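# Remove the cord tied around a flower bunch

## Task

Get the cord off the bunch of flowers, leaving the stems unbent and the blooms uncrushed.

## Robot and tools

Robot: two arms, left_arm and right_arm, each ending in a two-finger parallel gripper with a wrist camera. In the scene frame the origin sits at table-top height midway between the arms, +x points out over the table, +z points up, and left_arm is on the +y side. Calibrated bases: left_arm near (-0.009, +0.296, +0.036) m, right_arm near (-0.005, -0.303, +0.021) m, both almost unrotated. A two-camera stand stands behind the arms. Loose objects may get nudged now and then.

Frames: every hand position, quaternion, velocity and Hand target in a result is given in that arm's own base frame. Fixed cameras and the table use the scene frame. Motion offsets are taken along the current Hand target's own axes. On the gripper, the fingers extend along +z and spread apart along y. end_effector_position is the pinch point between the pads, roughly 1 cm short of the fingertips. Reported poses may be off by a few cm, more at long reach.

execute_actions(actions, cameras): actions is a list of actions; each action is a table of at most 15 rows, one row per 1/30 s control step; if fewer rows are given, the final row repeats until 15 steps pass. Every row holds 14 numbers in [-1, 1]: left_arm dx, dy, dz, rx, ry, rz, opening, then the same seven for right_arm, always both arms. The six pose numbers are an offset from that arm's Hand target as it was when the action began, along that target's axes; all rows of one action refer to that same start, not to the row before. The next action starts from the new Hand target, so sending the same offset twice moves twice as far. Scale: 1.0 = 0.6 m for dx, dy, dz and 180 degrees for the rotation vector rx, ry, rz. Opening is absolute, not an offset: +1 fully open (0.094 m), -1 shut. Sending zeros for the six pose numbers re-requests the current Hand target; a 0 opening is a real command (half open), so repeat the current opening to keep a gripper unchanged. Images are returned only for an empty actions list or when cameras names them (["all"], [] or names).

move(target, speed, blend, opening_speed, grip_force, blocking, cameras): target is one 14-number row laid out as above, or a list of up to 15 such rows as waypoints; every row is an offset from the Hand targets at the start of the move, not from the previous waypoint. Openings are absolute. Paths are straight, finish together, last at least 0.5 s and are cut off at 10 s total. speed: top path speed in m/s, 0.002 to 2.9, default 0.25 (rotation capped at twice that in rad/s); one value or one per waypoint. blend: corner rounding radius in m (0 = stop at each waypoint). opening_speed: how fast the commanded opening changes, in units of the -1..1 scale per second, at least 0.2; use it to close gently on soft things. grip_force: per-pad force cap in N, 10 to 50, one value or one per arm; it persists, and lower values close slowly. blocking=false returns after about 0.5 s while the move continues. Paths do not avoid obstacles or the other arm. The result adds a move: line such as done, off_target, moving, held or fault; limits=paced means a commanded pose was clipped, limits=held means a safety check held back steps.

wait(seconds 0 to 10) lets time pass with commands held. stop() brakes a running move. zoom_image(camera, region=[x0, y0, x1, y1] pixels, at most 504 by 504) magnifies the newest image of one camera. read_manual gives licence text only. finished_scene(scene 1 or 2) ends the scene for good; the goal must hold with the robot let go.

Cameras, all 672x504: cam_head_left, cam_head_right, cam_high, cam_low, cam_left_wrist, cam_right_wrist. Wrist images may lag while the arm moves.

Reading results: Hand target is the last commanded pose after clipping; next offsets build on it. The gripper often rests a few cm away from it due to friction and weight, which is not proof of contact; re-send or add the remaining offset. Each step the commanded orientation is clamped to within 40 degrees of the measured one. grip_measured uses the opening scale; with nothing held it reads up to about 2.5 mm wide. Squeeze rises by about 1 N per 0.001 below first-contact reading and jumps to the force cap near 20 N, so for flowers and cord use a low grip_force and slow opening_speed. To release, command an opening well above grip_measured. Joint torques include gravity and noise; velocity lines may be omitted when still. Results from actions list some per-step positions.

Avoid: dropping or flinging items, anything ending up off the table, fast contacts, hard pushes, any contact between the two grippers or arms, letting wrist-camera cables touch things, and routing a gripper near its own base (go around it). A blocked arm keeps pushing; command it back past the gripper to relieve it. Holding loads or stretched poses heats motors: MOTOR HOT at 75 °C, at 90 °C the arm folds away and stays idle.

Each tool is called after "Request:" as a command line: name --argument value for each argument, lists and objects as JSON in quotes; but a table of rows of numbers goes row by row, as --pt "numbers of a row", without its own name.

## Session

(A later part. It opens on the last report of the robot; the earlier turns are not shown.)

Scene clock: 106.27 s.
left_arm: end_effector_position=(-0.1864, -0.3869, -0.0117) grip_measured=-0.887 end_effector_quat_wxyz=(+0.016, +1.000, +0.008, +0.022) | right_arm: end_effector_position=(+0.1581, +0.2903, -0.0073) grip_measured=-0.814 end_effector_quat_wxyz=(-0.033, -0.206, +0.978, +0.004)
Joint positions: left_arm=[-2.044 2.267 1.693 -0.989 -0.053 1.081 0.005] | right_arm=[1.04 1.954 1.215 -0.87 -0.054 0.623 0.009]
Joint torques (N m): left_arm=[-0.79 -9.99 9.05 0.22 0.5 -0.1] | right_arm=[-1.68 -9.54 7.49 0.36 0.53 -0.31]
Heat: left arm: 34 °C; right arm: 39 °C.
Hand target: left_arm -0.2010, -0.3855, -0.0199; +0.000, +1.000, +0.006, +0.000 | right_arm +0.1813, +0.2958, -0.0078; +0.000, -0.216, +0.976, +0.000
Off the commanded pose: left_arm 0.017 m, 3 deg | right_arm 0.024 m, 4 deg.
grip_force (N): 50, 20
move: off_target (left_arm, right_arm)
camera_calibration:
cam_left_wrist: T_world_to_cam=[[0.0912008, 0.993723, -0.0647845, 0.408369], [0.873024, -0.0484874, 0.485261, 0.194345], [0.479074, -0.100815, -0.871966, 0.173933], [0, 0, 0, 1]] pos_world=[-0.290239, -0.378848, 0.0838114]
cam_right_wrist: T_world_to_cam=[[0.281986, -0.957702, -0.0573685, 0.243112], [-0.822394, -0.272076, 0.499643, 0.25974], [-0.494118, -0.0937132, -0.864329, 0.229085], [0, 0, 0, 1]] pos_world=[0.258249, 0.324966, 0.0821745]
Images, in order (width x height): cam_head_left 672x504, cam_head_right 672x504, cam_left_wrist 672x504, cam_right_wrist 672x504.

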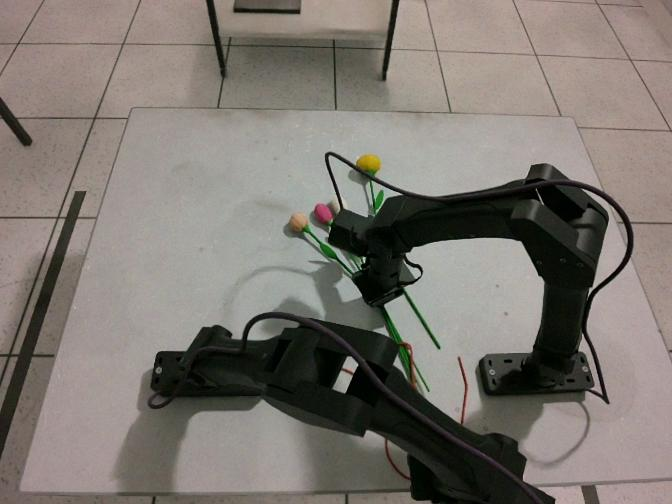

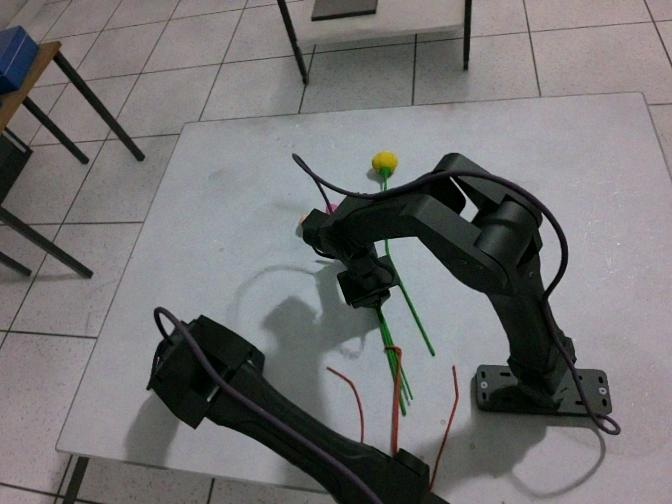

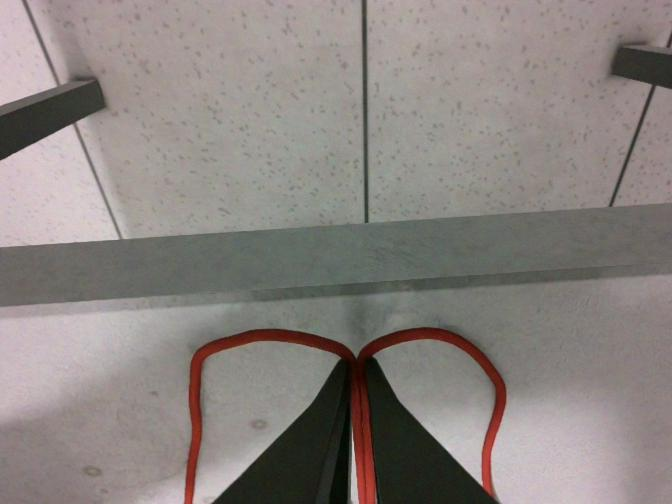

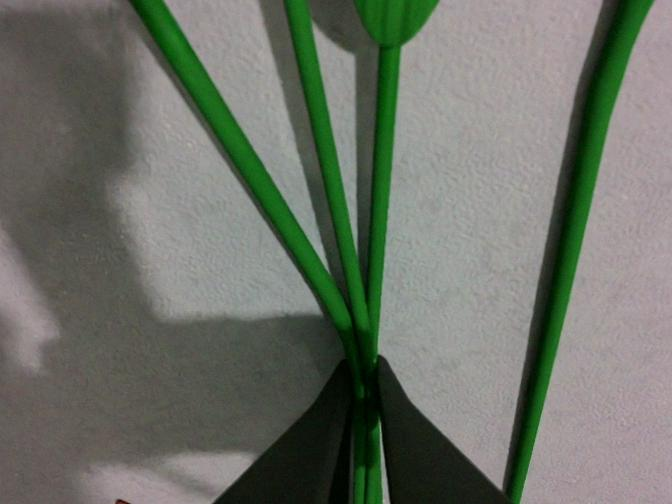

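Request:
move --target '[0,0,0,0,0,0,-1,-0.06,0.01,0,0,0,0,-0.88]' --speed 0.04 --cameras '["cam_right_wrist","cam_head_left","cam_head_right"]'

Request:
zoom_image --camera "cam_head_right" --region '[320, 280, 460, 420]'

Scene clock: 108.37 s.
left_arm: end_effector_position=(-0.1833, -0.3858, -0.0116) grip_measured=-0.887 end_effector_quat_wxyz=(+0.013, +0.999, +0.009, +0.027) | right_arm: end_effector_position=(+0.1857, +0.3105, -0.0066) grip_measured=-0.814 end_effector_quat_wxyz=(-0.037, -0.206, +0.978, +0.003)
Joint positions: left_arm=[-2.043 2.267 1.693 -0.999 -0.061 1.081 0.005] | right_arm=[1.001 2.066 1.385 -0.937 -0.057 0.585 0.009]
Joint torques (N m): left_arm=[-0.96 -9.99 9.02 0.29 0.58 -0.11] | right_arm=[-1.68 -10.8 7.76 0.41 0.55 -0.31]
Heat: left arm: 34 °C; right arm: 39 °C.
Hand target: left_arm -0.2010, -0.3855, -0.0199; +0.000, +1.000, +0.006, +0.000 | right_arm +0.2112, +0.3164, -0.0080; +0.000, -0.216, +0.976, +0.000
Off the commanded pose: left_arm 0.019 m, 4 deg | right_arm 0.026 m, 4 deg.
grip_force (N): 50, 20
move: off_target (left_arm, right_arm)
camera_calibration:
cam_right_wrist: T_world_to_cam=[[0.280785, -0.958125, -0.056189, 0.25514], [-0.818758, -0.269668, 0.506867, 0.286265], [-0.500794, -0.0963154, -0.860191, 0.247199], [0, 0, 0, 1]] pos_world=[0.286538, 0.345461, 0.0818765]
Images, in order (width x height): cam_head_left 672x504, cam_head_right 672x504, cam_right_wrist 672x504.

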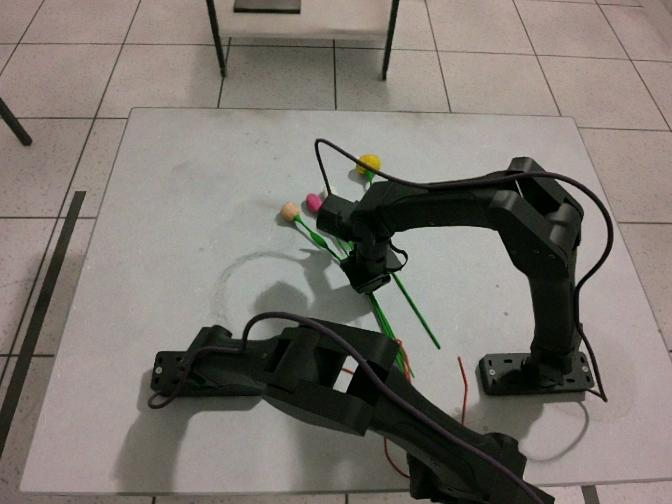

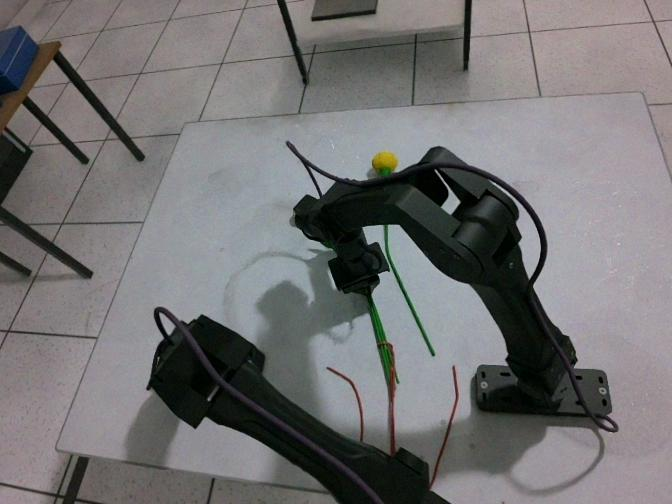

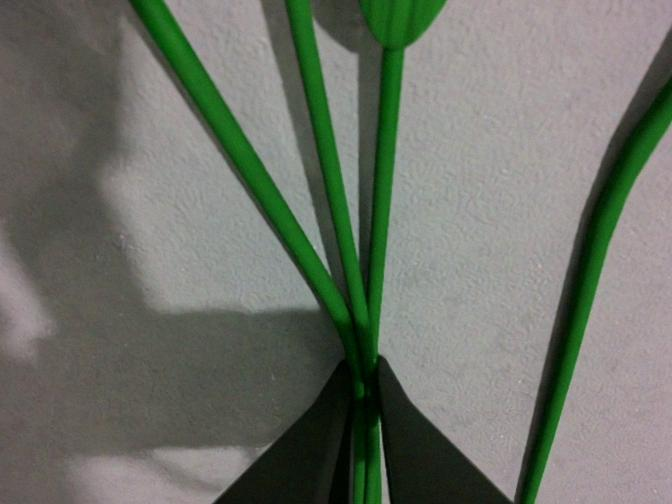

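Scaled by 3.600 from the camera's 672x504 image, which has a finer 960x720 frame.

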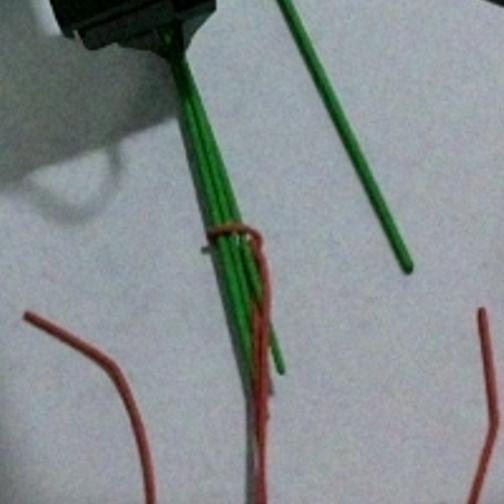

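Request:
move --target '[0,0,0,0,0,0,-1,-0.085,0.01,0,0,0,0,-0.88]' --speed 0.04 --cameras '["cam_right_wrist","cam_head_left","cam_head_right"]'

Request:
zoom_image --camera "cam_head_right" --region '[320, 280, 460, 420]'

Scene clock: 110.63 s.
left_arm: end_effector_position=(-0.1904, -0.3840, -0.0118) grip_measured=-0.887 end_effector_quat_wxyz=(+0.010, +1.000, +0.007, +0.014) | right_arm: end_effector_position=(+0.2460, +0.3453, -0.0039) grip_measured=-0.816 end_effector_quat_wxyz=(-0.006, -0.212, +0.977, +0.012)
Joint positions: left_arm=[-2.047 2.267 1.693 -0.993 -0.033 1.081 0.005] | right_arm=[0.938 2.236 1.675 -1.002 -0.027 0.511 0.009]
Joint torques (N m): left_arm=[-0.53 -9.91 9.11 0.25 0.29 -0.1] | right_arm=[-0.73 -12.64 7.45 0.13 0.24 -0.09]
Heat: left arm: 34 °C; right arm: 38 °C.
Hand target: left_arm -0.2010, -0.3855, -0.0199; +0.000, +1.000, +0.006, +0.000 | right_arm +0.2550, +0.3435, -0.0079; +0.000, -0.216, +0.976, +0.000
Off the commanded pose: left_arm 0.013 m, 2 deg | right_arm 0.010 m, 2 deg.
grip_force (N): 50, 20
move: off_target (left_arm)
camera_calibration:
cam_right_wrist: T_world_to_cam=[[0.29546, -0.952825, -0.0694802, 0.266142], [-0.842626, -0.294179, 0.451042, 0.357791], [-0.450204, -0.0747194, -0.889794, 0.263151], [0, 0, 0, 1]] pos_world=[0.341322, 0.378504, 0.0912629]
Images, in order (width x height): cam_head_left 672x504, cam_head_right 672x504, cam_right_wrist 672x504.

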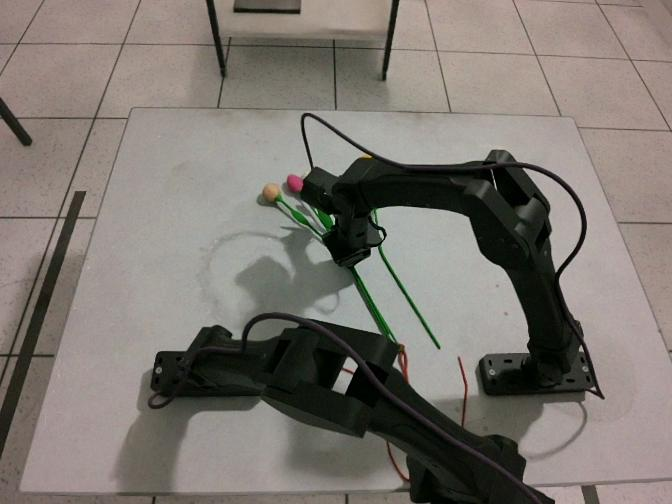

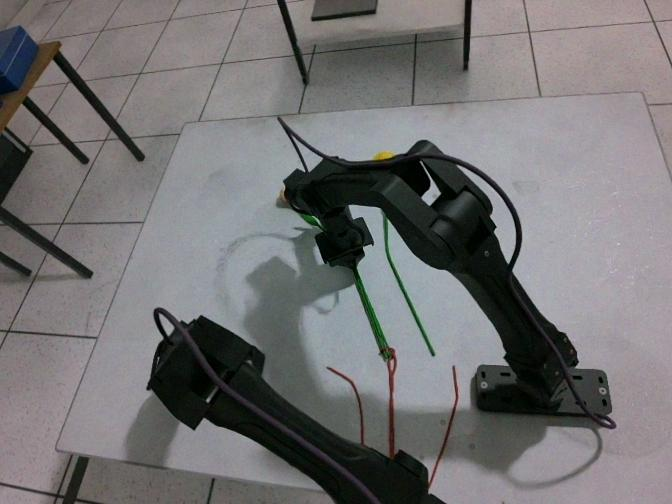

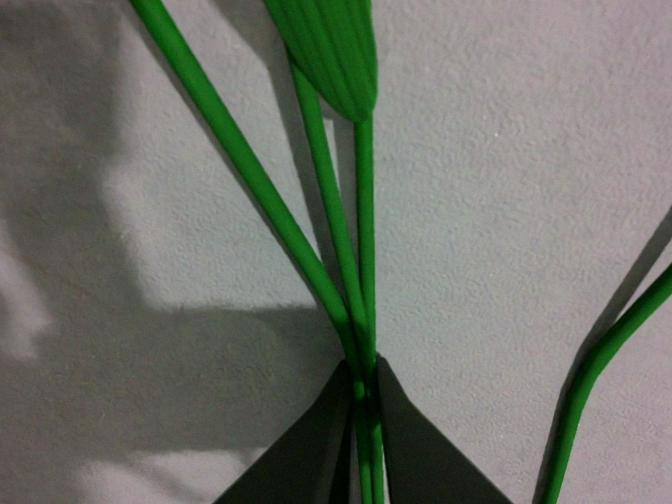

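Scaled by 3.600 from the camera's 672x504 image, which has a finer 960x720 frame.

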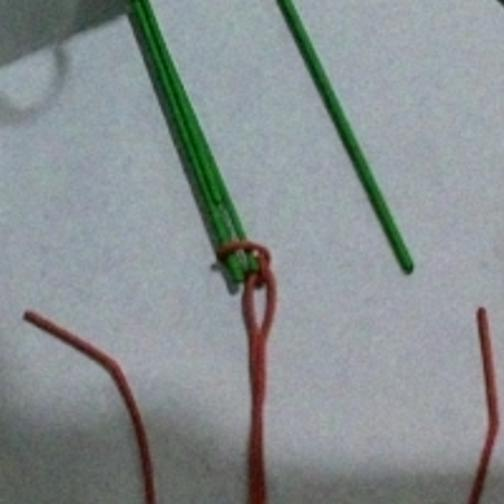

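Request:
move --target '[0,0,0,0,0,0,-1,-0.06,0.006,0,0,0,0,-0.88]' --speed 0.05 --cameras '["cam_head_left","cam_head_right"]'

Request:
zoom_image --camera "cam_head_right" --region '[320, 280, 460, 420]'

Scene clock: 112.47 s.
left_arm: end_effector_position=(-0.1910, -0.3841, -0.0119) grip_measured=-0.887 end_effector_quat_wxyz=(+0.010, +1.000, +0.007, +0.012) | right_arm: end_effector_position=(+0.2789, +0.3646, -0.0031) grip_measured=-0.816 end_effector_quat_wxyz=(-0.002, -0.214, +0.977, +0.012)
Joint positions: left_arm=[-2.047 2.267 1.693 -0.991 -0.03 1.081 0.005] | right_arm=[0.908 2.374 1.916 -1.101 -0.02 0.477 0.009]
Joint torques (N m): left_arm=[-0.57 -9.88 9.14 0.23 0.26 -0.11] | right_arm=[-0.69 -13.97 7.64 0.1 0.18 -0.07]
Heat: left arm: 34 °C; right arm: 39 °C.
Hand target: left_arm -0.2010, -0.3855, -0.0199; +0.000, +1.000, +0.006, +0.000 | right_arm +0.2860, +0.3619, -0.0080; +0.000, -0.216, +0.976, +0.000
Off the commanded pose: left_arm 0.013 m, 2 deg | right_arm 0.009 m, 1 deg.
grip_force (N): 50, 20
move: off_target (left_arm)
Images, in order (width x height): cam_head_left 672x504, cam_head_right 672x504.

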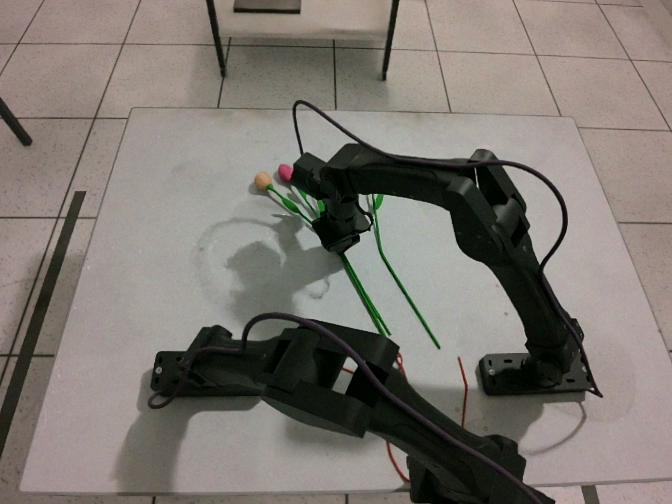

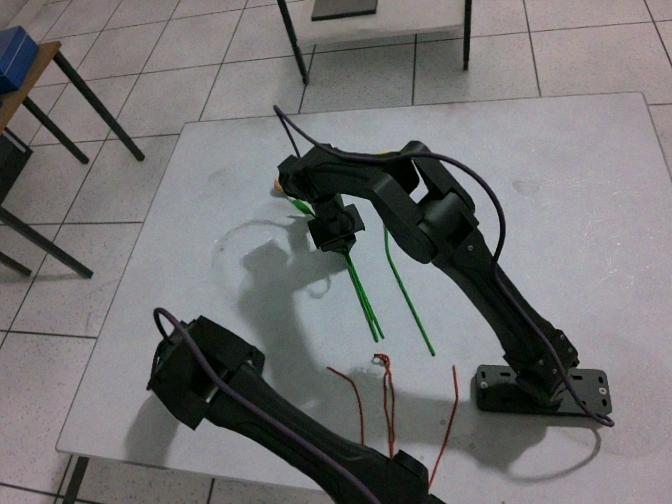

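Scaled by 3.600 from the camera's 672x504 image, which has a finer 960x720 frame.

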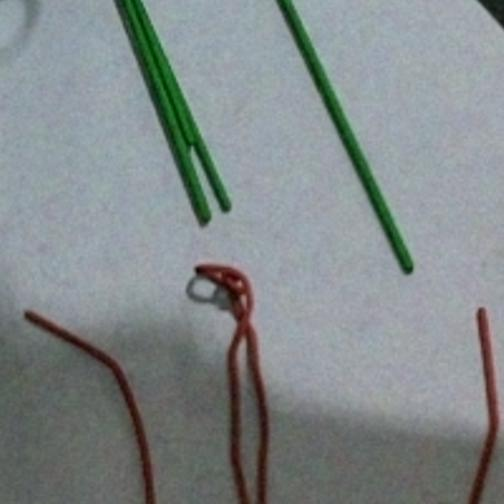

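Request:
move --pt "0 0 0 0 0 0 -1 -0.08 0.006 0 0 0 0 -0.88" --pt "0.055 0 0.025 0 0 0 -1 -0.08 0.006 0.006 0 0 0 -0.88" --pt "0.055 0 0.025 0 0 0 -0.5 -0.08 0.006 0.006 0 0 0 -0.45" --pt "0.055 0 -0.12 0 0 0 -0.5 -0.08 0.006 -0.14 0 0 0 -0.45" --speed 0.08 --cameras '["all"]'

Request:
zoom_image --camera "cam_head_right" --region '[320, 280, 500, 460]'

Scene clock: 118.27 s.
left_arm: end_effector_position=(-0.1693, -0.3828, +0.0314) grip_measured=-0.503 end_effector_quat_wxyz=(-0.010, +1.000, +0.012, +0.008) | right_arm: end_effector_position=(+0.3219, +0.3899, +0.0560) grip_measured=-0.452 end_effector_quat_wxyz=(+0.008, -0.213, +0.977, +0.019)
Joint positions: left_arm=[-1.992 2.209 1.774 -1.16 -0.006 1.125 0.023] | right_arm=[0.871 2.648 2.66 -1.546 -0.02 0.442 0.026]
Joint torques (N m): left_arm=[0.61 -15.83 9.07 -0.19 0 0.12] | right_arm=[-0.69 -22.13 5.82 0.14 0.17 -0.07]
Heat: left arm: 34 °C; right arm: 40 °C.
Hand target: left_arm -0.1679, -0.3851, +0.0520; +0.000, +1.000, +0.006, +0.000 | right_arm +0.3282, +0.3853, +0.0761; +0.000, -0.216, +0.976, +0.000
Off the commanded pose: left_arm 0.021 m, 2 deg | right_arm 0.021 m, 2 deg.
joint sent to its limit (right arm) — joint 4 (wrist pitch), lower limit. The joint targets are off in orientation, not in position.
grip_force (N): 50, 20
move: off_target (left_arm, right_arm); target 3's new opening was sent with left_arm's hand 0.019 m and 2 deg from that target
camera_calibration:
cam_left_wrist: T_world_to_cam=[[0.0818772, 0.996493, -0.0172418, 0.403477], [0.88716, -0.064989, 0.456862, 0.155706], [0.454139, -0.0527028, -0.889371, 0.21849], [0, 0, 0, 1]] pos_world=[-0.270397, -0.380428, 0.130139]
cam_right_wrist: T_world_to_cam=[[0.29935, -0.950773, -0.0801236, 0.288975], [-0.852724, -0.304261, 0.424602, 0.416473], [-0.428079, -0.0587813, -0.901828, 0.341351], [0, 0, 0, 1]] pos_world=[0.414757, 0.421531, 0.154158]

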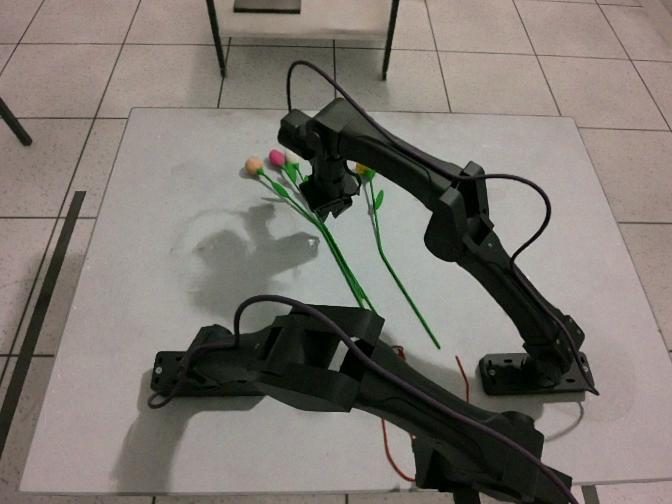

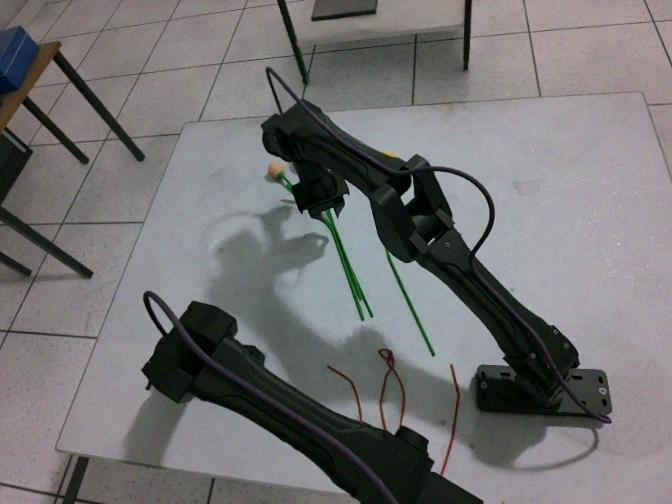

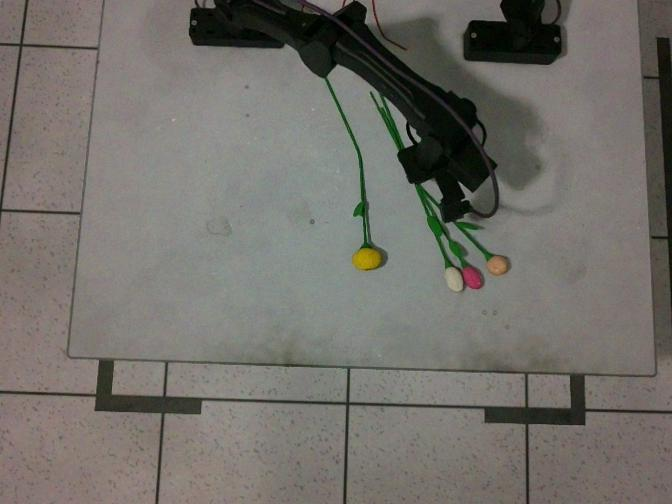

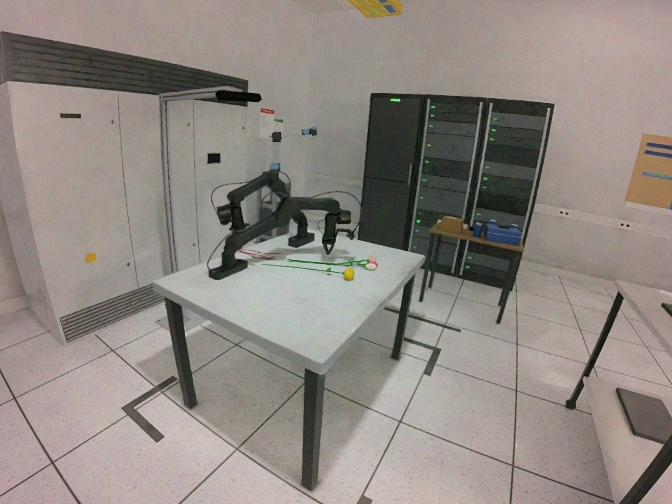

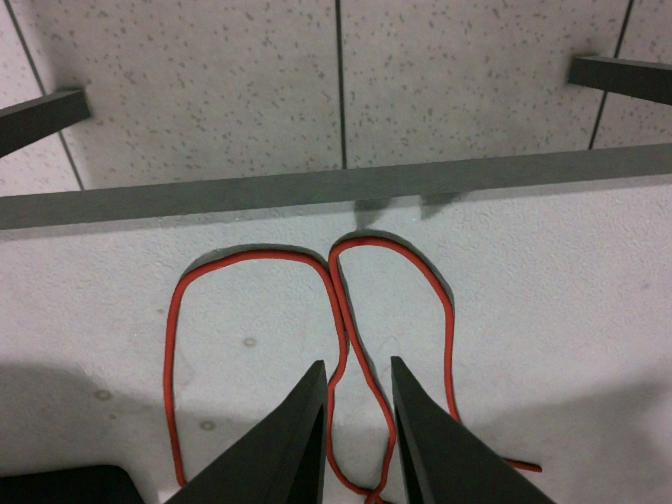

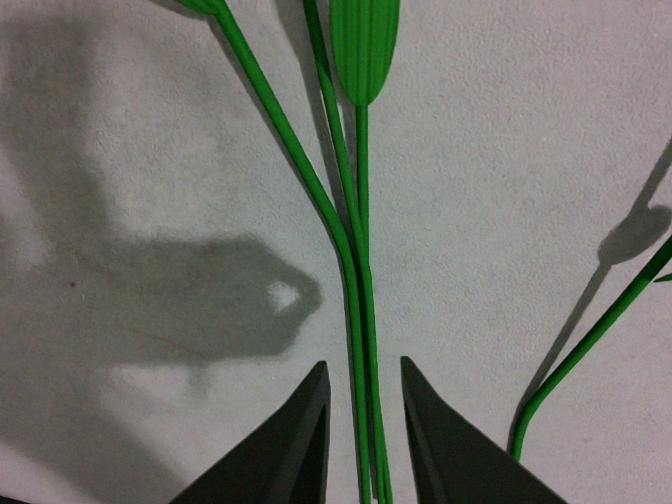

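Scaled by 2.800 from the camera's 672x504 image, which has a finer 960x720 frame.

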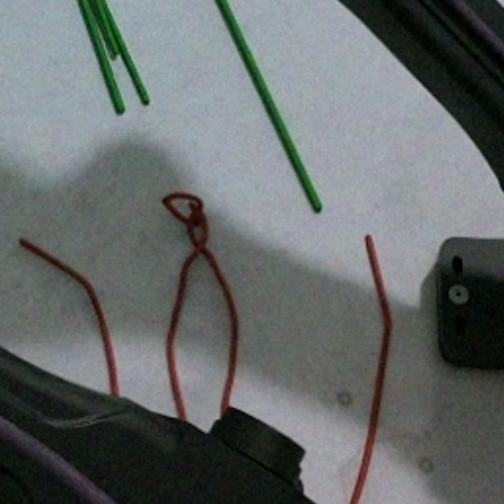

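Request:
finished_scene --scene 2

The scene is finished: the task was done.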